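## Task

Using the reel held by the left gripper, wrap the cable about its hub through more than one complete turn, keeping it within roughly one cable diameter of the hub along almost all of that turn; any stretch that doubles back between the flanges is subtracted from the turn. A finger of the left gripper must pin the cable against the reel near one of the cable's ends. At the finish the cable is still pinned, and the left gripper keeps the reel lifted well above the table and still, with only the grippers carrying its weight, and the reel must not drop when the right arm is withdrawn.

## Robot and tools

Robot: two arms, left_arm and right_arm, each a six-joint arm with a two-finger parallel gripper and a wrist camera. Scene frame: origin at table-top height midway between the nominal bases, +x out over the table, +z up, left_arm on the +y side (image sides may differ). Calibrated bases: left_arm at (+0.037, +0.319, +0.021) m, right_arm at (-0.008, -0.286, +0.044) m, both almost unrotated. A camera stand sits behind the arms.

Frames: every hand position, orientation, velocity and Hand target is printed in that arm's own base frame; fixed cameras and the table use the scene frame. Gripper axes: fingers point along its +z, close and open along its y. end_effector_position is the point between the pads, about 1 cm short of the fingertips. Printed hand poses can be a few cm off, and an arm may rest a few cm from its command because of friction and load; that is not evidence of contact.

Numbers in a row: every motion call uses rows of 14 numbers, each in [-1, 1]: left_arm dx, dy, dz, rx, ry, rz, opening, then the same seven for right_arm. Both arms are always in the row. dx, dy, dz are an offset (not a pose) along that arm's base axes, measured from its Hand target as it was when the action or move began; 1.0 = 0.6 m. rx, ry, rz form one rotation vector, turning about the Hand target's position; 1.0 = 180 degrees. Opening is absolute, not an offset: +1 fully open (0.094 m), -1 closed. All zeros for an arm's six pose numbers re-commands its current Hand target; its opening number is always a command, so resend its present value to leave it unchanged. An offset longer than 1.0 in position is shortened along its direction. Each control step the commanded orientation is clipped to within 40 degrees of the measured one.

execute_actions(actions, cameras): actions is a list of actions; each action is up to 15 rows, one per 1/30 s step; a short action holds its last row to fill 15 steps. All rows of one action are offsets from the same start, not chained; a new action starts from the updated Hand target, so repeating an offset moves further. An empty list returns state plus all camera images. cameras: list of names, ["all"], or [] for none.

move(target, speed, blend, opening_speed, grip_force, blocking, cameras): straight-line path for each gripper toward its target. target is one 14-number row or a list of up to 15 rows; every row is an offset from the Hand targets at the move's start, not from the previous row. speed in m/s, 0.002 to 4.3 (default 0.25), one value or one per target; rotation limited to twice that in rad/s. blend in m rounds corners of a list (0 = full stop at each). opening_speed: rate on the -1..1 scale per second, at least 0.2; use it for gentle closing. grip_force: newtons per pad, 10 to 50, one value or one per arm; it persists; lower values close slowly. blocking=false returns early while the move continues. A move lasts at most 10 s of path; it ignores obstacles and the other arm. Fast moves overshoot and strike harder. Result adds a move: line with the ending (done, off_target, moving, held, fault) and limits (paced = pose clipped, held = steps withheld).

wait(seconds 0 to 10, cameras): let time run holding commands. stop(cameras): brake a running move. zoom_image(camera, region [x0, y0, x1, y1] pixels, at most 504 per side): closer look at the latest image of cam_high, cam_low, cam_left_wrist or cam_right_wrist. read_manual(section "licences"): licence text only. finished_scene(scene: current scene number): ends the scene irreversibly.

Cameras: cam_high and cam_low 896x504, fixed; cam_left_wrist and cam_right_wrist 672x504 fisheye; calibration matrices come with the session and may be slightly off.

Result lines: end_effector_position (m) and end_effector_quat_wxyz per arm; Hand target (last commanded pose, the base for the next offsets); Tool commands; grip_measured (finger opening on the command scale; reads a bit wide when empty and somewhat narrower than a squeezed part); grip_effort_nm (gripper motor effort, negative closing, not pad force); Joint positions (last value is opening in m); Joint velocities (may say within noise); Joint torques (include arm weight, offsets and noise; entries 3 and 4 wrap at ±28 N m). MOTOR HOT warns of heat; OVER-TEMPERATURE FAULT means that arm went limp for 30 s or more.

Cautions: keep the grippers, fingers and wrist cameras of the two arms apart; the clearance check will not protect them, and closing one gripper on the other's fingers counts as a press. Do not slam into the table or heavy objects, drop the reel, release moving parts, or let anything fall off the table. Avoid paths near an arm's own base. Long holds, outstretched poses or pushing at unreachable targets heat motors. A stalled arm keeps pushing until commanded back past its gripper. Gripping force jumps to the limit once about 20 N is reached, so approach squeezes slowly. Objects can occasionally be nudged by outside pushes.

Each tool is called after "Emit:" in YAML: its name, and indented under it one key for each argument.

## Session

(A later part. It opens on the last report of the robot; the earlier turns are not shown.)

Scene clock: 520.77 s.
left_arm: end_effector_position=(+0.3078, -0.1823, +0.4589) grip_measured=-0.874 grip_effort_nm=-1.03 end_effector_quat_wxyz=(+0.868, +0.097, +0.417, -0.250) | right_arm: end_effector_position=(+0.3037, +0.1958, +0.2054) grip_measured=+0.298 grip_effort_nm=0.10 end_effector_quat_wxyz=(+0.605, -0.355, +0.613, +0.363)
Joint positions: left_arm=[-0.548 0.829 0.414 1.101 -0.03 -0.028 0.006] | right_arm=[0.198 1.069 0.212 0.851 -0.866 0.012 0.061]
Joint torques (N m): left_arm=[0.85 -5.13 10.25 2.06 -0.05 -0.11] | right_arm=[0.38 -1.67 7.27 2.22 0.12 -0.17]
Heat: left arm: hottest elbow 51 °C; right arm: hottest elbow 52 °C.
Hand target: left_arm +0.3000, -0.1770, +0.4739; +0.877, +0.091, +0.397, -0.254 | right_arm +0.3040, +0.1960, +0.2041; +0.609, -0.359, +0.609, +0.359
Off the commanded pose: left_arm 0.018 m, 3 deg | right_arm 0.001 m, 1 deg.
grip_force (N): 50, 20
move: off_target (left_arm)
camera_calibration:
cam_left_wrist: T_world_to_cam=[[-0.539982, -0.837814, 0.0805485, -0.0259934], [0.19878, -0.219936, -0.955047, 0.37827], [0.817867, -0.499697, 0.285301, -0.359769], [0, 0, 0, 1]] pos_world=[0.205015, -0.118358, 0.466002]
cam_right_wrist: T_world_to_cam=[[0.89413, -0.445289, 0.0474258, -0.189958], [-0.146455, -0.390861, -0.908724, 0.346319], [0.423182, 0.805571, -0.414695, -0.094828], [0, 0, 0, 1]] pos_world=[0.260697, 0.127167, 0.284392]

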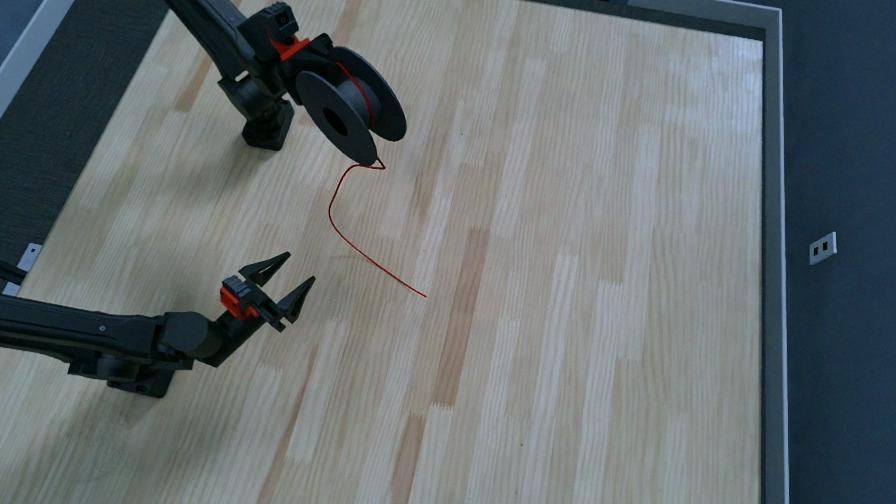

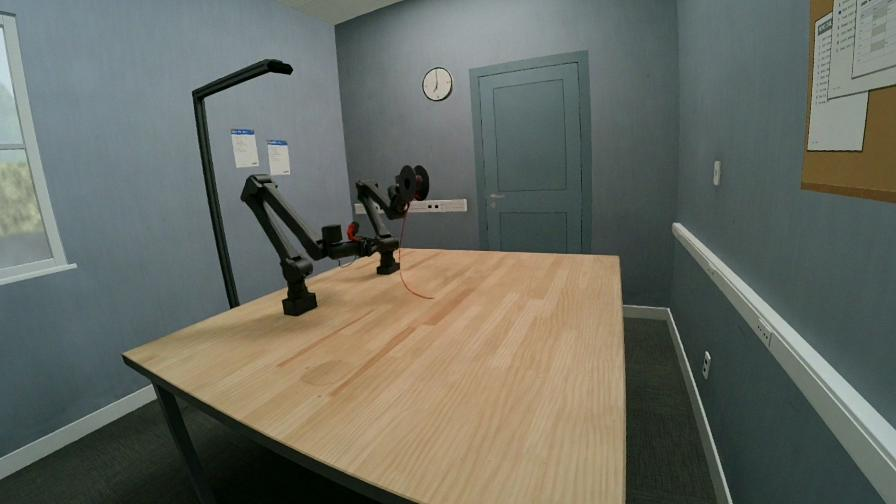

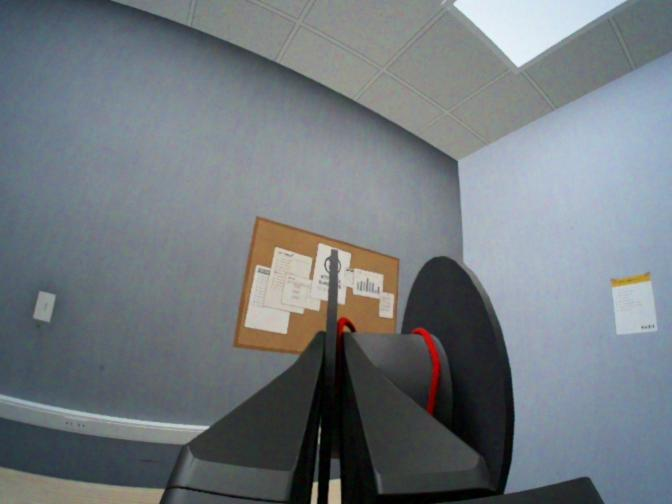

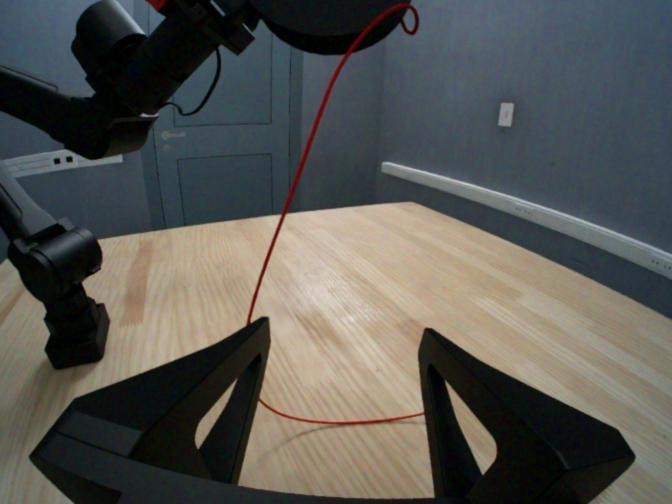

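Emit:
move:
  target: [0,0,0,0,0,0,-0.974225, -0.03,0.1467,-0.05,0,0,0,0.3]
  speed: 0.2
  cameras: ["cam_right_wrist","cam_low"]

Emit:
zoom_image:
  camera: "cam_low"
  region: [350, 130, 510, 330]

Scene clock: 540.97 s.
left_arm: end_effector_position=(+0.3078, -0.1823, +0.4589) grip_measured=-0.874 grip_effort_nm=-1.03 end_effector_quat_wxyz=(+0.868, +0.097, +0.417, -0.250) | right_arm: end_effector_position=(+0.2833, +0.2763, +0.1670) grip_measured=+0.298 grip_effort_nm=0.11 end_effector_quat_wxyz=(+0.602, -0.355, +0.620, +0.356)
Joint positions: left_arm=[-0.548 0.829 0.414 1.101 -0.03 -0.028 0.006] | right_arm=[0.567 1.303 0.201 1.077 -0.488 0.002 0.061]
Joint torques (N m): left_arm=[0.44 -5.13 10.36 2.03 -0.04 -0.12] | right_arm=[2.02 -3.66 6.98 2.45 0.21 -0.07]
Heat: left arm: hottest elbow 51 °C; right arm: hottest elbow 48 °C.
Hand target: left_arm +0.3000, -0.1770, +0.4739; +0.877, +0.091, +0.397, -0.254 | right_arm +0.2860, +0.2841, +0.1740; +0.609, -0.359, +0.610, +0.359
Off the commanded pose: left_arm 0.018 m, 3 deg | right_arm 0.011 m, 2 deg.
grip_force (N): 50, 20
move: off_target (left_arm, right_arm)
camera_calibration:
cam_right_wrist: T_world_to_cam=[[0.889934, -0.453473, 0.0487834, -0.13086], [-0.157037, -0.405077, -0.900695, 0.345466], [0.428202, 0.793898, -0.431704, -0.162348], [0, 0, 0, 1]] pos_world=[0.240226, 0.209487, 0.247457]
Images, in order (width x height): cam_low 896x504, cam_right_wrist 672x504.

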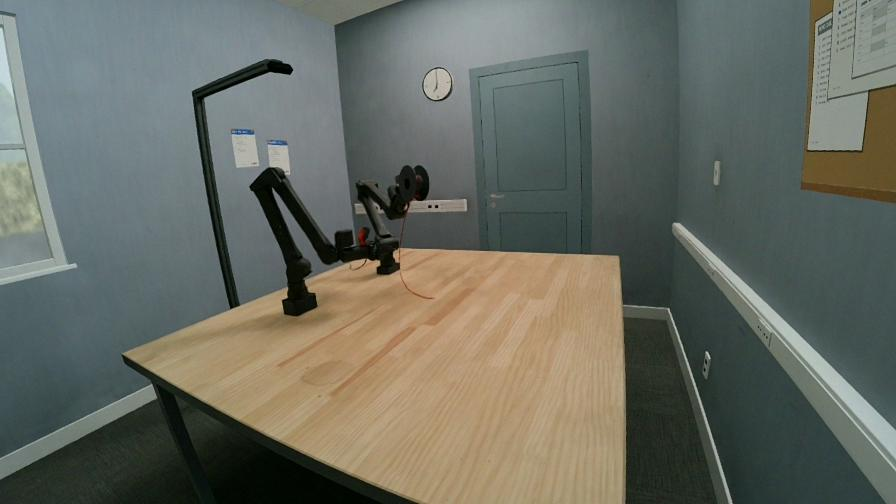

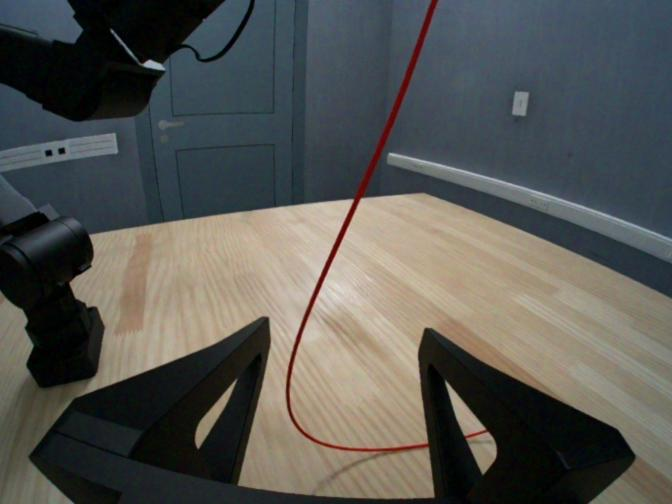

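Scaled by 2.520.

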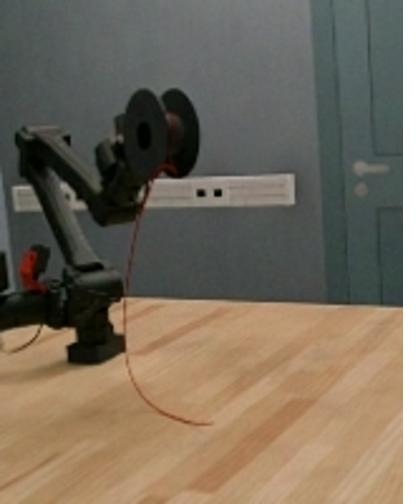

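Emit:
move:
  target: [0,0,0,0,0,0,-0.974225, 0.062,0.131,0.002,0.0754,0.1361,0,0.3]
  speed: 0.15
  cameras: ["cam_right_wrist","cam_low"]

Emit:
zoom_image:
  camera: "cam_low"
  region: [350, 130, 510, 330]

Scene clock: 559.77 s.
left_arm: end_effector_position=(+0.3078, -0.1823, +0.4589) grip_measured=-0.874 grip_effort_nm=-1.03 end_effector_quat_wxyz=(+0.868, +0.097, +0.417, -0.250) | right_arm: end_effector_position=(+0.3170, +0.3491, +0.1654) grip_measured=+0.298 grip_effort_nm=0.10 end_effector_quat_wxyz=(+0.501, -0.201, +0.688, +0.486)
Joint positions: left_arm=[-0.548 0.829 0.414 1.101 -0.03 -0.028 0.006] | right_arm=[0.709 1.489 0.384 1.077 -0.345 0.477 0.061]
Joint torques (N m): left_arm=[0.73 -4.78 10.11 2.03 -0.03 -0.18] | right_arm=[1.49 -6.89 8.42 1.89 0.27 0.02]
Heat: left arm: hottest elbow 51 °C; right arm: hottest elbow 46 °C.
Hand target: left_arm +0.3000, -0.1770, +0.4739; +0.877, +0.091, +0.397, -0.254 | right_arm +0.3232, +0.3626, +0.1752; +0.504, -0.201, +0.678, +0.496
Off the commanded pose: left_arm 0.018 m, 3 deg | right_arm 0.018 m, 2 deg.
grip_force (N): 50, 20
move: off_target (left_arm, right_arm)
camera_calibration:
cam_right_wrist: T_world_to_cam=[[0.808991, -0.420793, -0.410448, -0.037571], [-0.523758, -0.199016, -0.828294, 0.411231], [0.266855, 0.885057, -0.381396, -0.2243], [0, 0, 0, 1]] pos_world=[0.305635, 0.26455, 0.239652]
Images, in order (width x height): cam_low 896x504, cam_right_wrist 672x504.

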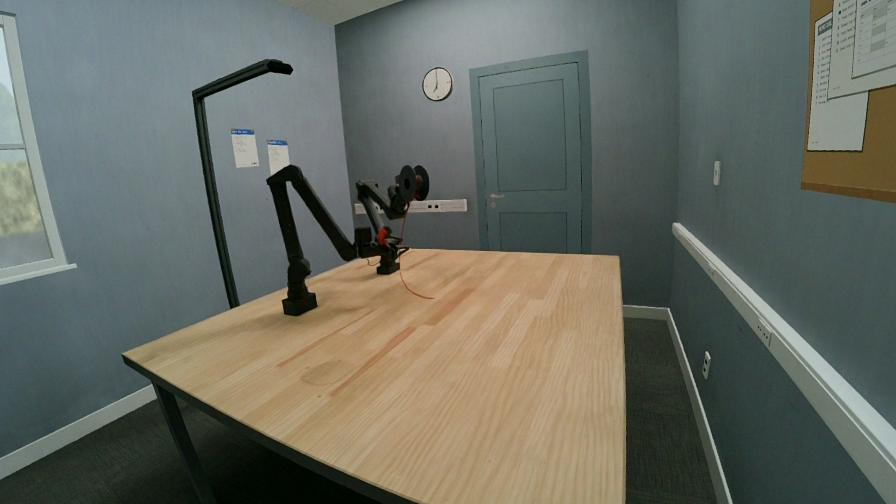

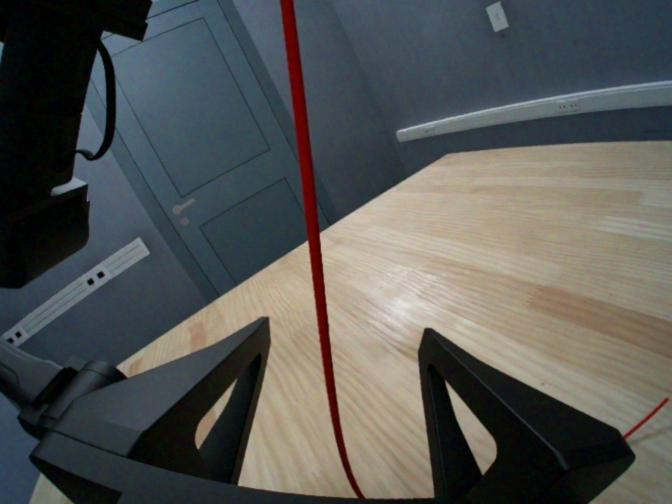

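Scaled by 2.520.

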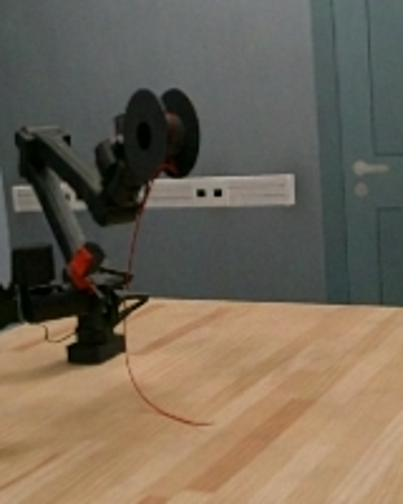

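Emit:
move:
  target:
    - [0,0,0,0,0,0,-0.974225, 0.0145,0.0263,0,0,0,0,0.3]
    - [0,0,0,0,0,0,-0.974225, 0.0145,0.0263,0,0,0,0,-1]
  speed: 0.12
  cameras: ["cam_right_wrist","cam_high"]

Scene clock: 572.33 s.
left_arm: end_effector_position=(+0.3078, -0.1823, +0.4589) grip_measured=-0.874 grip_effort_nm=-1.03 end_effector_quat_wxyz=(+0.868, +0.097, +0.417, -0.250) | right_arm: end_effector_position=(+0.3260, +0.3645, +0.1676) grip_measured=-0.970 grip_effort_nm=-0.11 end_effector_quat_wxyz=(+0.504, -0.201, +0.684, +0.487)
Joint positions: left_arm=[-0.548 0.829 0.414 1.101 -0.03 -0.028 0.006] | right_arm=[0.728 1.525 0.429 1.077 -0.327 0.477 0.001]
Joint velocities: left_arm=[within noise] | right_arm=[0.005 -0.015 -0.002 -0.017 -0.022 0.022 -0.013]
Joint torques (N m): left_arm=[1.03 -5.01 10.11 2.09 -0.02 -0.12] | right_arm=[1.49 -7.77 8.62 1.5 0.21 0.03]
Heat: left arm: hottest elbow 52 °C; right arm: hottest elbow 46 °C.
Hand target: left_arm +0.3000, -0.1770, +0.4739; +0.877, +0.091, +0.397, -0.254 | right_arm +0.3319, +0.3784, +0.1751; +0.504, -0.201, +0.678, +0.496
Off the commanded pose: left_arm 0.018 m, 3 deg | right_arm 0.017 m, 1 deg.
grip_force (N): 50, 20
move: moving (right_arm; no rest 5 s after target 2's new opening was sent), off_target (left_arm); target 2's new opening was sent with right_arm's hand 0.017 m and 1 deg from that target
camera_calibration:
cam_right_wrist: T_world_to_cam=[[0.811642, -0.418307, -0.407746, -0.0396898], [-0.518353, -0.193895, -0.832895, 0.417961], [0.269346, 0.887369, -0.374204, -0.242292], [0, 0, 0, 1]] pos_world=[0.314126, 0.279441, 0.241268]
Images, in order (width x height): cam_high 896x504, cam_right_wrist 672x504.

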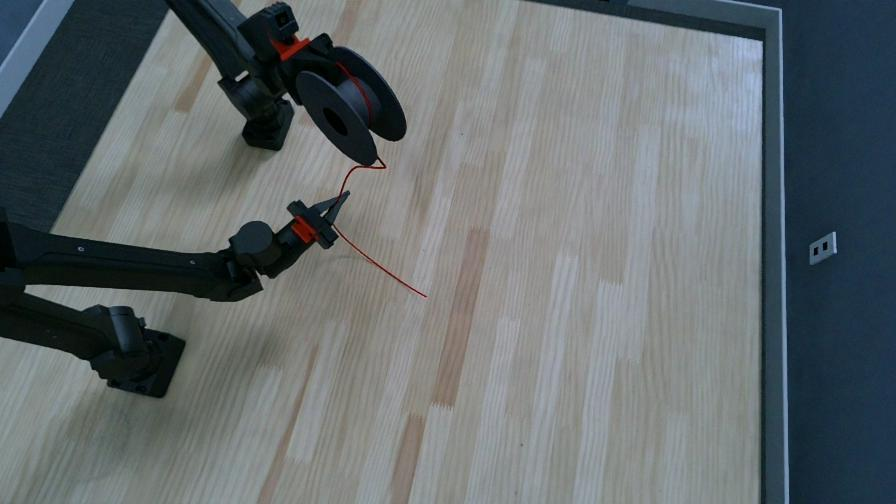

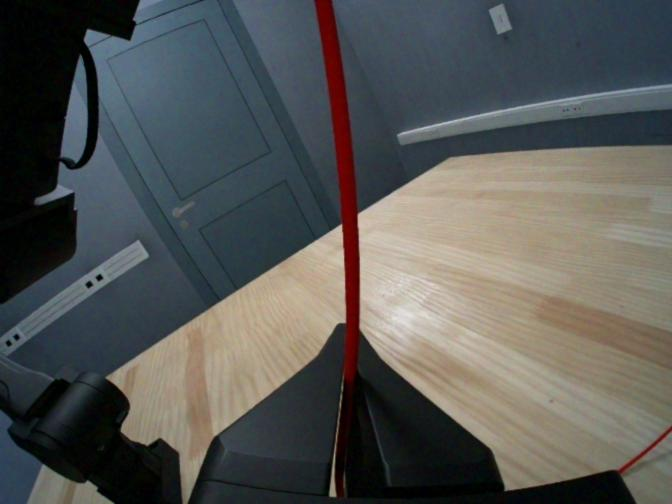

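Emit:
move:
  target:
    - [0,0,0,0,0,0,-0.974225, 0,0,0,0,0,0,-0.3]
    - [0,0,0,0,0,0,-0.974225, -0.0155,-0.028,0,0,0,0,-0.3]
    - [0,0,0,0,0,0,-0.974225, -0.0155,-0.028,0,0,0,0,-1]
  speed: 0.12
  cameras: ["cam_right_wrist"]

Scene clock: 583.90 s.
left_arm: end_effector_position=(+0.3078, -0.1823, +0.4589) grip_measured=-0.874 grip_effort_nm=-1.03 end_effector_quat_wxyz=(+0.868, +0.097, +0.417, -0.250) | right_arm: end_effector_position=(+0.3226, +0.3639, +0.1665) grip_measured=-0.982 grip_effort_nm=-0.47 end_effector_quat_wxyz=(+0.500, -0.204, +0.684, +0.490)
Joint positions: left_arm=[-0.548 0.829 0.414 1.101 -0.03 -0.028 0.006] | right_arm=[0.728 1.521 0.423 1.077 -0.338 0.478 0.001]
Joint torques (N m): left_arm=[0.97 -5.3 10.22 2.13 0.03 -0.08] | right_arm=[-0.26 -9.99 5.53 1.89 -0.1 0]
Heat: left arm: hottest elbow 52 °C; right arm: hottest elbow 45 °C.
Hand target: left_arm +0.3000, -0.1770, +0.4739; +0.877, +0.091, +0.397, -0.254 | right_arm +0.3226, +0.3615, +0.1750; +0.504, -0.201, +0.678, +0.495
Off the commanded pose: left_arm 0.018 m, 3 deg | right_arm 0.009 m, 1 deg.
grip_force (N): 50, 20
move: off_target (left_arm)
camera_calibration:
cam_right_wrist: T_world_to_cam=[[0.814941, -0.410341, -0.409257, -0.0413142], [-0.518536, -0.200889, -0.831122, 0.417476], [0.258828, 0.88953, -0.376489, -0.238262], [0, 0, 0, 1]] pos_world=[0.311813, 0.278854, 0.240362]
Images, in order (width x height): cam_right_wrist 672x504.

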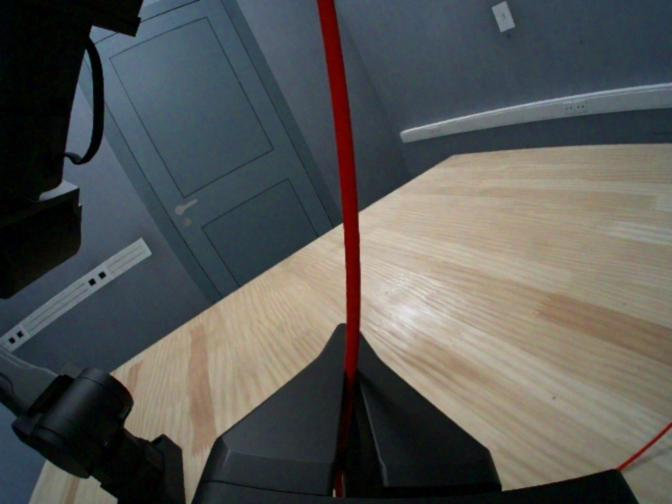

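Emit:
move:
  target:
    - [0,0,0,0,0,0,-0.974225, 0,0,0,0,0,0,-0.3]
    - [0,0,0,0,0,0,-0.974225, -0.022,-0.04,0,0,0,0,-0.3]
    - [0,0,0,0,0,0,-0.974225, -0.022,-0.04,0,0,0,0,-1]
  speed: 0.12
  cameras: ["cam_right_wrist"]

Scene clock: 593.50 s.
left_arm: end_effector_position=(+0.3078, -0.1823, +0.4589) grip_measured=-0.874 grip_effort_nm=-1.03 end_effector_quat_wxyz=(+0.868, +0.097, +0.417, -0.250) | right_arm: end_effector_position=(+0.3064, +0.3429, +0.1655) grip_measured=-0.927 grip_effort_nm=-0.46 end_effector_quat_wxyz=(+0.495, -0.207, +0.686, +0.491)
Joint positions: left_arm=[-0.548 0.829 0.414 1.101 -0.03 -0.028 0.006] | right_arm=[0.705 1.462 0.355 1.077 -0.369 0.478 0.003]
Joint torques (N m): left_arm=[0.38 -5.01 10.14 2.14 0.01 -0.11] | right_arm=[-1.44 -8.7 5.46 2.21 -0.13 0.02]
Heat: left arm: hottest elbow 52 °C; right arm: hottest elbow 44 °C.
Hand target: left_arm +0.3000, -0.1770, +0.4739; +0.877, +0.091, +0.397, -0.254 | right_arm +0.3094, +0.3376, +0.1752; +0.504, -0.201, +0.678, +0.496
Off the commanded pose: left_arm 0.018 m, 3 deg | right_arm 0.011 m, 2 deg.
grip_force (N): 50, 20
move: off_target (left_arm, right_arm); target 3's new opening was sent with right_arm's hand 0.011 m and 2 deg from that target
camera_calibration:
cam_right_wrist: T_world_to_cam=[[0.816103, -0.404488, -0.412753, -0.0389642], [-0.522062, -0.209704, -0.826726, 0.407329], [0.247845, 0.890176, -0.382308, -0.211658], [0, 0, 0, 1]] pos_world=[0.296908, 0.258071, 0.239748]
Images, in order (width x height): cam_right_wrist 672x504.

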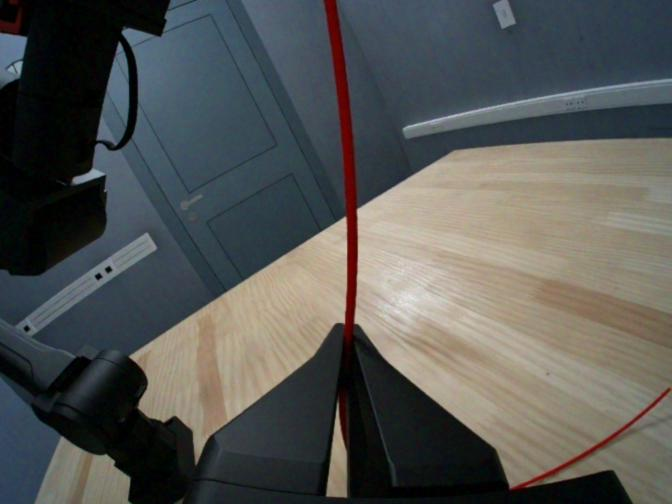

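Emit:
move:
  target: [0,0,0,0,0,0,-0.974225, 0.0838,0.06,-0.0258,0,0,0,-1]
  speed: 0.1
  cameras: ["all"]

Emit:
zoom_image:
  camera: "cam_high"
  region: [270, 30, 450, 230]

Emit:
zoom_image:
  camera: "cam_low"
  region: [350, 130, 510, 330]

Emit:
zoom_image:
  camera: "cam_left_wrist"
  region: [270, 200, 570, 480]

Scene clock: 605.07 s.
left_arm: end_effector_position=(+0.3078, -0.1823, +0.4589) grip_measured=-0.874 grip_effort_nm=-1.03 end_effector_quat_wxyz=(+0.868, +0.097, +0.417, -0.250) | right_arm: end_effector_position=(+0.3447, +0.3690, +0.1482) grip_measured=-0.928 grip_effort_nm=-0.48 end_effector_quat_wxyz=(+0.491, -0.206, +0.690, +0.489)
Joint positions: left_arm=[-0.548 0.829 0.414 1.101 -0.03 -0.028 0.006] | right_arm=[0.691 1.617 0.473 1.103 -0.382 0.478 0.003]
Joint torques (N m): left_arm=[0.38 -5.19 10.21 2 -0.04 -0.07] | right_arm=[-1.55 -9.17 8.1 2.44 -0.13 0.03]
Heat: left arm: hottest elbow 52 °C; right arm: hottest elbow 44 °C.
Hand target: left_arm +0.3000, -0.1770, +0.4739; +0.877, +0.091, +0.397, -0.254 | right_arm +0.3597, +0.3735, +0.1596; +0.504, -0.201, +0.678, +0.495
Off the commanded pose: left_arm 0.018 m, 3 deg | right_arm 0.019 m, 2 deg.
grip_force (N): 50, 20
move: off_target (left_arm, right_arm)
camera_calibration:
cam_left_wrist: T_world_to_cam=[[-0.539982, -0.837814, 0.0805485, -0.0259934], [0.19878, -0.219936, -0.955047, 0.37827], [0.817867, -0.499697, 0.285301, -0.359769], [0, 0, 0, 1]] pos_world=[0.205015, -0.118358, 0.466002]
cam_right_wrist: T_world_to_cam=[[0.812013, -0.40819, -0.417152, -0.0634104], [-0.529507, -0.214624, -0.820706, 0.422043], [0.245474, 0.887309, -0.390417, -0.247921], [0, 0, 0, 1]] pos_world=[0.335823, 0.284679, 0.223129]

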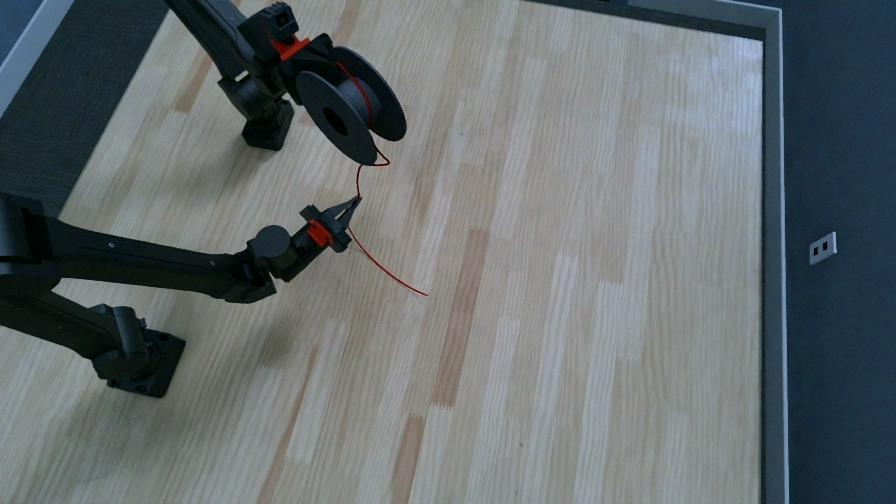

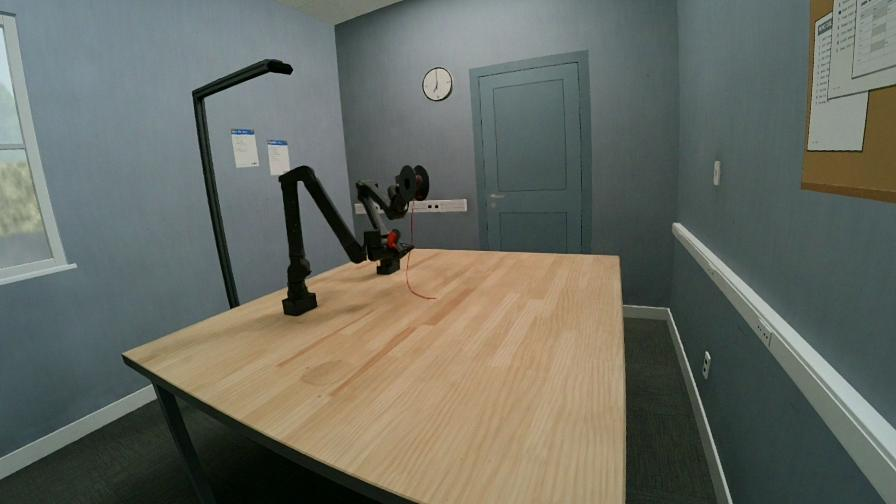

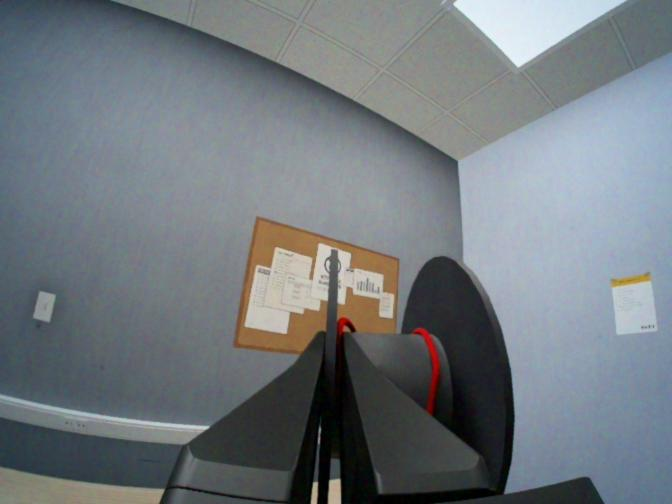

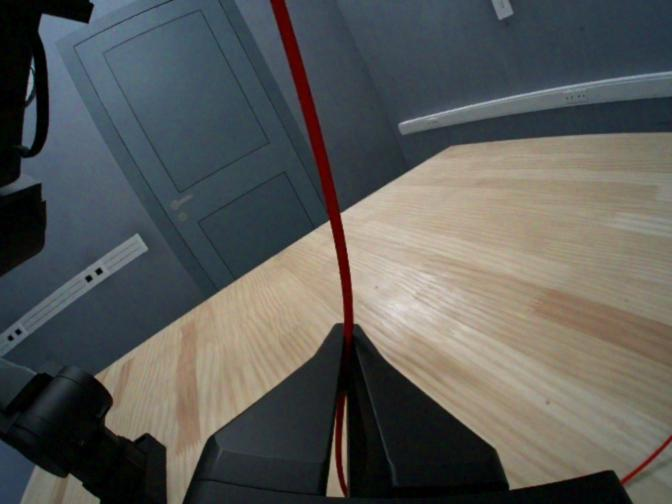

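Scaled by 2.520.

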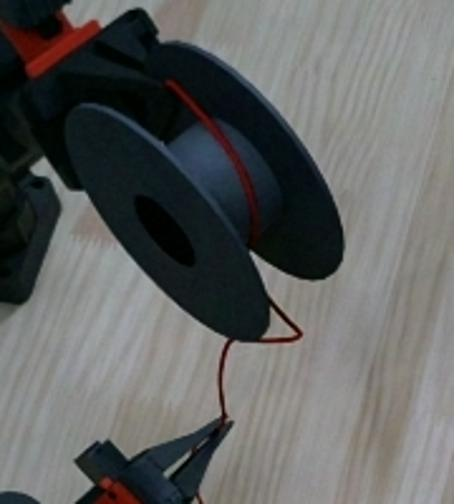

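Scaled by 2.520.

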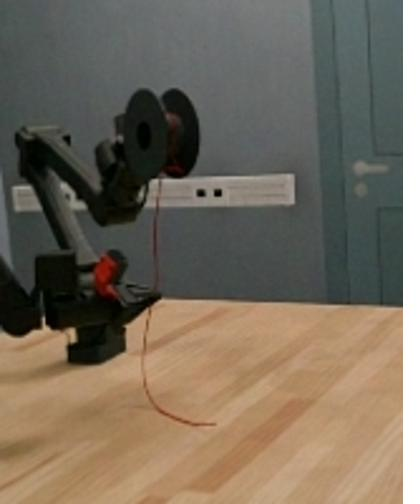

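Scaled by 1.680 from the camera's 672x504 image, which has a finer 960x720 frame.

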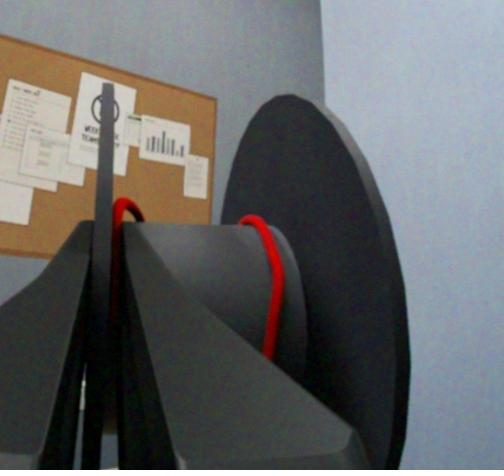

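Emit:
move:
  target: [0,0,0,0,0,0,-0.974225, 0.0772,-0.0225,-0.066,0,0,0,-1]
  speed: 0.1
  cameras: ["cam_high","cam_low","cam_right_wrist"]

Emit:
zoom_image:
  camera: "cam_high"
  region: [270, 30, 450, 230]

Emit:
zoom_image:
  camera: "cam_low"
  region: [350, 130, 510, 330]

Scene clock: 614.30 s.
left_arm: end_effector_position=(+0.3078, -0.1823, +0.4589) grip_measured=-0.874 grip_effort_nm=-1.03 end_effector_quat_wxyz=(+0.868, +0.097, +0.417, -0.250) | right_arm: end_effector_position=(+0.3927, +0.3579, +0.1126) grip_measured=-0.928 grip_effort_nm=-0.48 end_effector_quat_wxyz=(+0.493, -0.205, +0.688, +0.491)
Joint positions: left_arm=[-0.548 0.829 0.414 1.101 -0.03 -0.028 0.006] | right_arm=[0.586 1.805 0.558 1.212 -0.486 0.478 0.003]
Joint torques (N m): left_arm=[0.97 -5.13 10.11 1.98 -0.01 -0.11] | right_arm=[-0.85 -11.22 6.93 2.45 -0.1 0]
Heat: left arm: hottest elbow 52 °C; right arm: hottest elbow 44 °C.
Hand target: left_arm +0.3000, -0.1770, +0.4739; +0.877, +0.091, +0.397, -0.254 | right_arm +0.4060, +0.3601, +0.1201; +0.504, -0.201, +0.678, +0.496
Off the commanded pose: left_arm 0.018 m, 3 deg | right_arm 0.015 m, 2 deg.
grip_force (N): 50, 20
move: off_target (left_arm, right_arm)
camera_calibration:
cam_right_wrist: T_world_to_cam=[[0.812162, -0.406855, -0.418165, -0.12217], [-0.528257, -0.208549, -0.823075, 0.413434], [0.247664, 0.889369, -0.384299, -0.266091], [0, 0, 0, 1]] pos_world=[0.383522, 0.273169, 0.186941]
Images, in order (width x height): cam_high 896x504, cam_low 896x504, cam_right_wrist 672x504.

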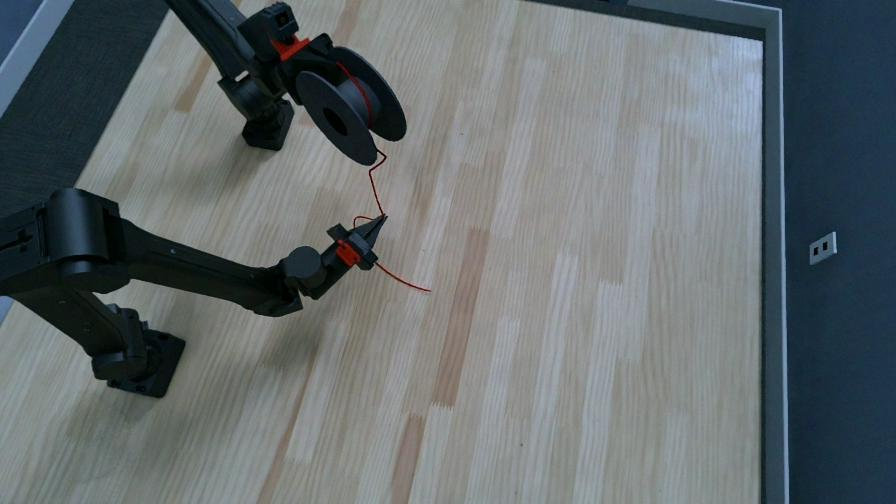

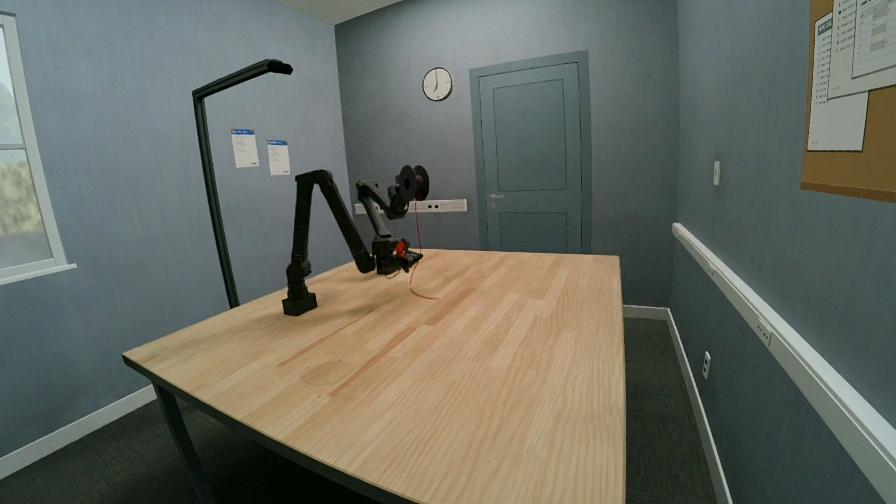

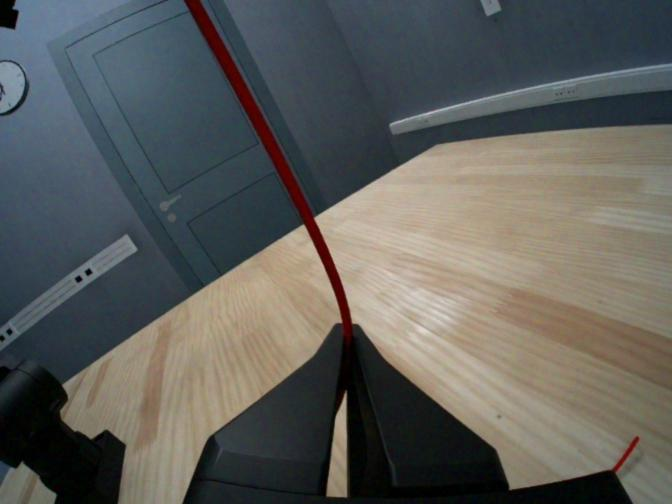

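Scaled by 2.520.

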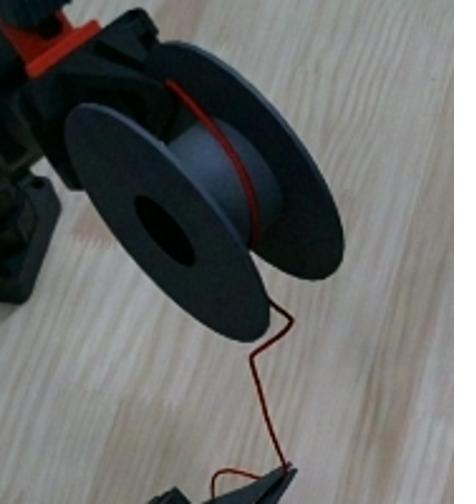

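Scaled by 2.520.

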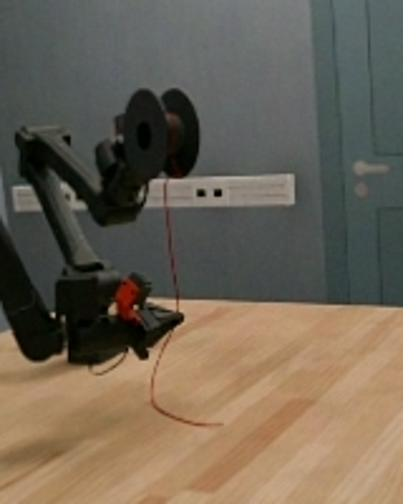

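Emit:
move:
  target: [0,0,0,0,0,0,-0.974225, 0.0,-0.01,-0.045,0,0,0,-1]
  speed: 0.06
  cameras: ["cam_high","cam_low","cam_left_wrist"]

Emit:
zoom_image:
  camera: "cam_high"
  region: [270, 30, 450, 230]

Emit:
zoom_image:
  camera: "cam_low"
  region: [350, 130, 510, 330]

Emit:
zoom_image:
  camera: "cam_left_wrist"
  region: [270, 200, 570, 480]

Scene clock: 623.83 s.
left_arm: end_effector_position=(+0.3078, -0.1823, +0.4589) grip_measured=-0.874 grip_effort_nm=-1.03 end_effector_quat_wxyz=(+0.868, +0.097, +0.417, -0.250) | right_arm: end_effector_position=(+0.3939, +0.3542, +0.0896) grip_measured=-0.928 grip_effort_nm=-0.48 end_effector_quat_wxyz=(+0.495, -0.206, +0.685, +0.493)
Joint positions: left_arm=[-0.548 0.829 0.414 1.101 -0.03 -0.028 0.006] | right_arm=[0.575 1.897 0.561 1.31 -0.499 0.478 0.003]
Joint torques (N m): left_arm=[0.73 -4.89 10.33 2.11 -0.01 -0.1] | right_arm=[-1.26 -11.75 5.46 2.29 -0.15 0]
Heat: left arm: hottest elbow 52 °C; right arm: hottest elbow 43 °C.
Hand target: left_arm +0.3000, -0.1770, +0.4739; +0.877, +0.091, +0.397, -0.254 | right_arm +0.4059, +0.3541, +0.0931; +0.504, -0.201, +0.678, +0.496
Off the commanded pose: left_arm 0.018 m, 3 deg | right_arm 0.013 m, 1 deg.
grip_force (N): 50, 20
move: off_target (left_arm, right_arm)
camera_calibration:
cam_left_wrist: T_world_to_cam=[[-0.539982, -0.837814, 0.0805485, -0.0259934], [0.19878, -0.219936, -0.955047, 0.37827], [0.817867, -0.499697, 0.285301, -0.359769], [0, 0, 0, 1]] pos_world=[0.205015, -0.118358, 0.466002]
Images, in order (width x height): cam_high 896x504, cam_low 896x504, cam_left_wrist 672x504.

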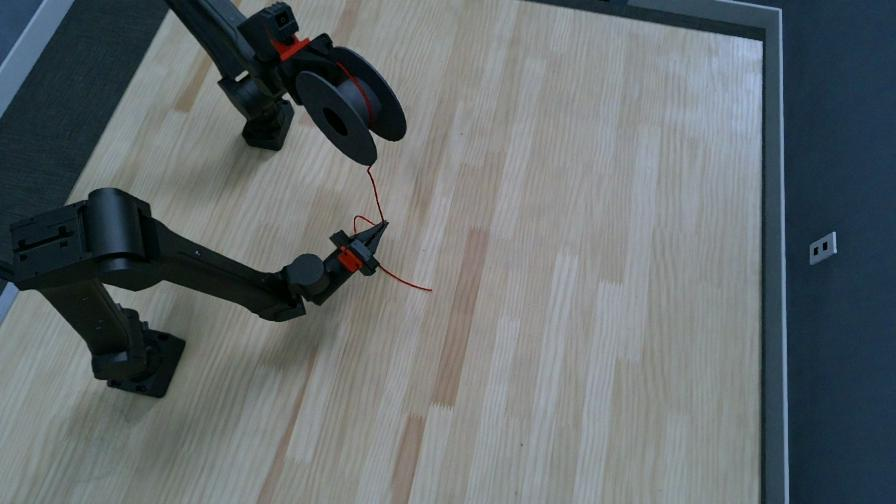

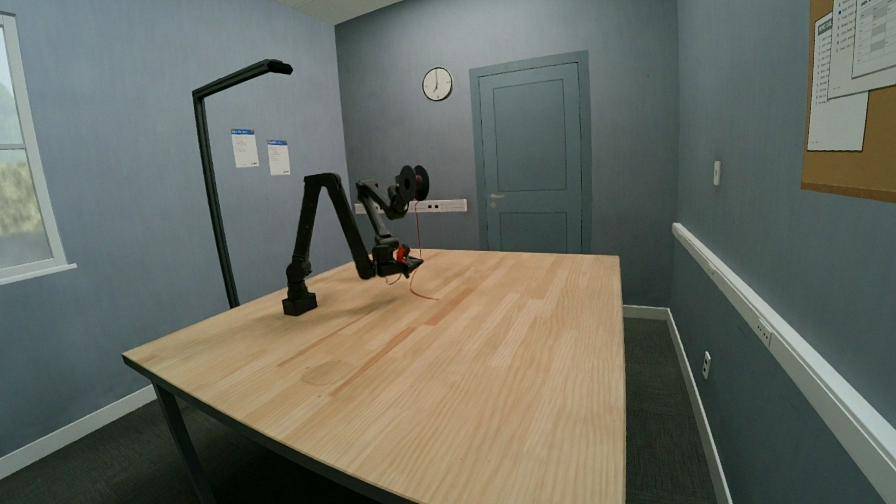

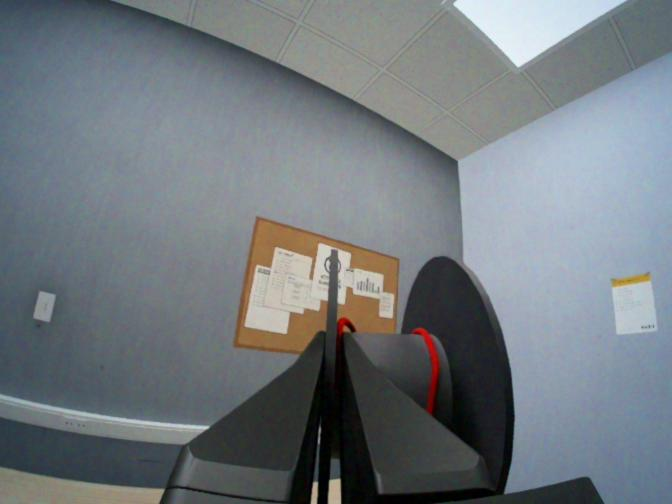

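Scaled by 2.520.

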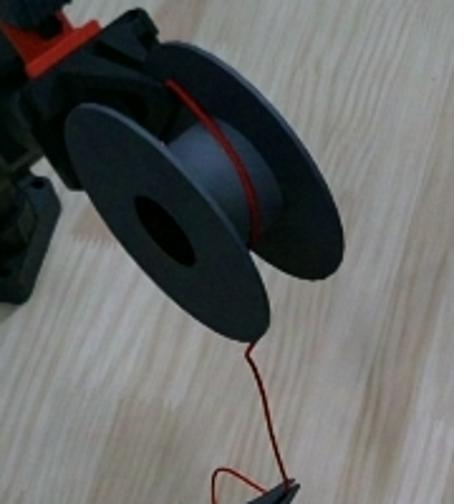

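Scaled by 2.520.

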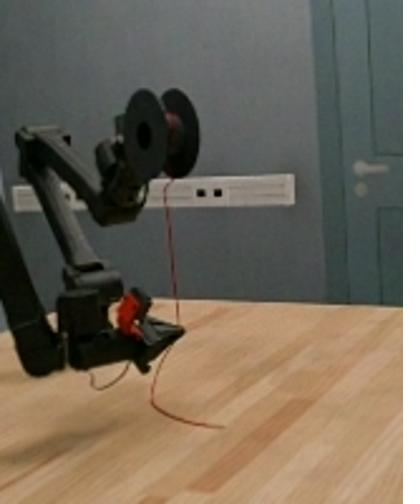

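Scaled by 1.680 from the camera's 672x504 image, which has a finer 960x720 frame.

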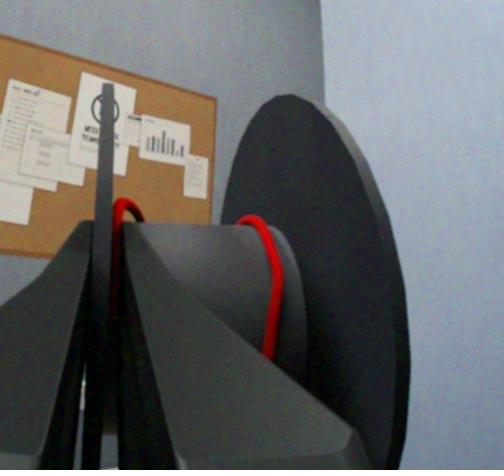

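Emit:
move:
  target: [0,0,0,0,0,0,-0.974225, 0.0,-0.01,-0.04,0,0,0,-1]
  speed: 0.06
  cameras: ["cam_high","cam_left_wrist"]

Emit:
zoom_image:
  camera: "cam_high"
  region: [270, 30, 450, 230]

Emit:
zoom_image:
  camera: "cam_left_wrist"
  region: [270, 200, 570, 480]

Scene clock: 635.83 s.
left_arm: end_effector_position=(+0.3078, -0.1823, +0.4589) grip_measured=-0.874 grip_effort_nm=-1.03 end_effector_quat_wxyz=(+0.868, +0.097, +0.417, -0.250) | right_arm: end_effector_position=(+0.3976, +0.3506, +0.0752) grip_measured=-0.928 grip_effort_nm=-0.48 end_effector_quat_wxyz=(+0.504, -0.208, +0.676, +0.495)
Joint positions: left_arm=[-0.548 0.829 0.414 1.101 -0.03 -0.028 0.006] | right_arm=[0.562 1.974 0.573 1.4 -0.512 0.478 0.003]
Joint torques (N m): left_arm=[1.2 -4.95 10.17 2.07 0.02 -0.12] | right_arm=[-1.26 -11.58 4.45 1.89 -0.08 0.05]
Heat: left arm: hottest elbow 52 °C; right arm: hottest elbow 43 °C.
Hand target: left_arm +0.3000, -0.1770, +0.4739; +0.877, +0.091, +0.397, -0.254 | right_arm +0.4060, +0.3480, +0.0691; +0.504, -0.201, +0.678, +0.495
Off the commanded pose: left_arm 0.018 m, 3 deg | right_arm 0.011 m, 1 deg.
grip_force (N): 50, 20
move: off_target (left_arm, right_arm)
camera_calibration:
cam_left_wrist: T_world_to_cam=[[-0.539982, -0.837814, 0.0805485, -0.0259934], [0.19878, -0.219936, -0.955047, 0.37827], [0.817867, -0.499697, 0.285301, -0.359769], [0, 0, 0, 1]] pos_world=[0.205015, -0.118358, 0.466002]
Images, in order (width x height): cam_high 896x504, cam_left_wrist 672x504.

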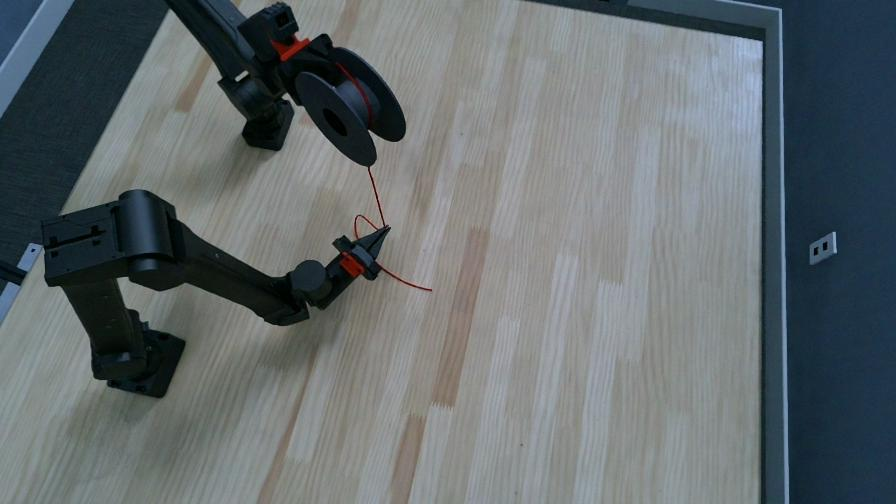

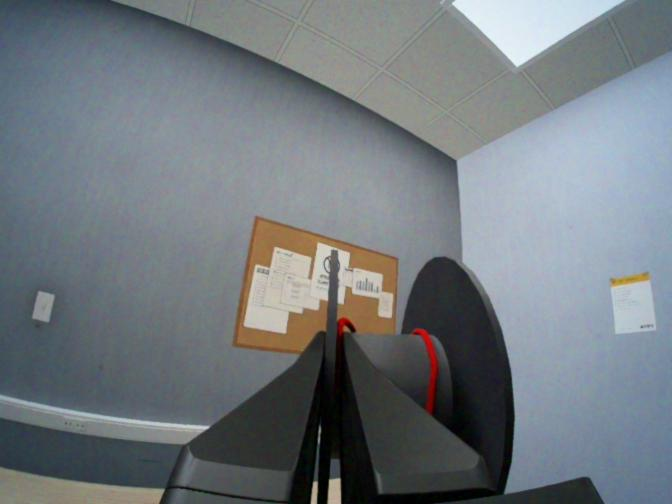

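Scaled by 2.520.

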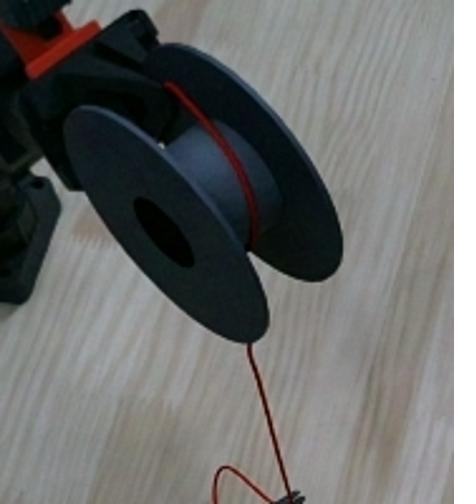

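Scaled by 1.680 from the camera's 672x504 image, which has a finer 960x720 frame.

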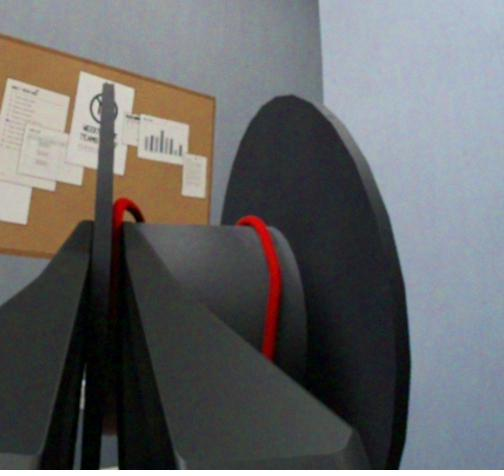

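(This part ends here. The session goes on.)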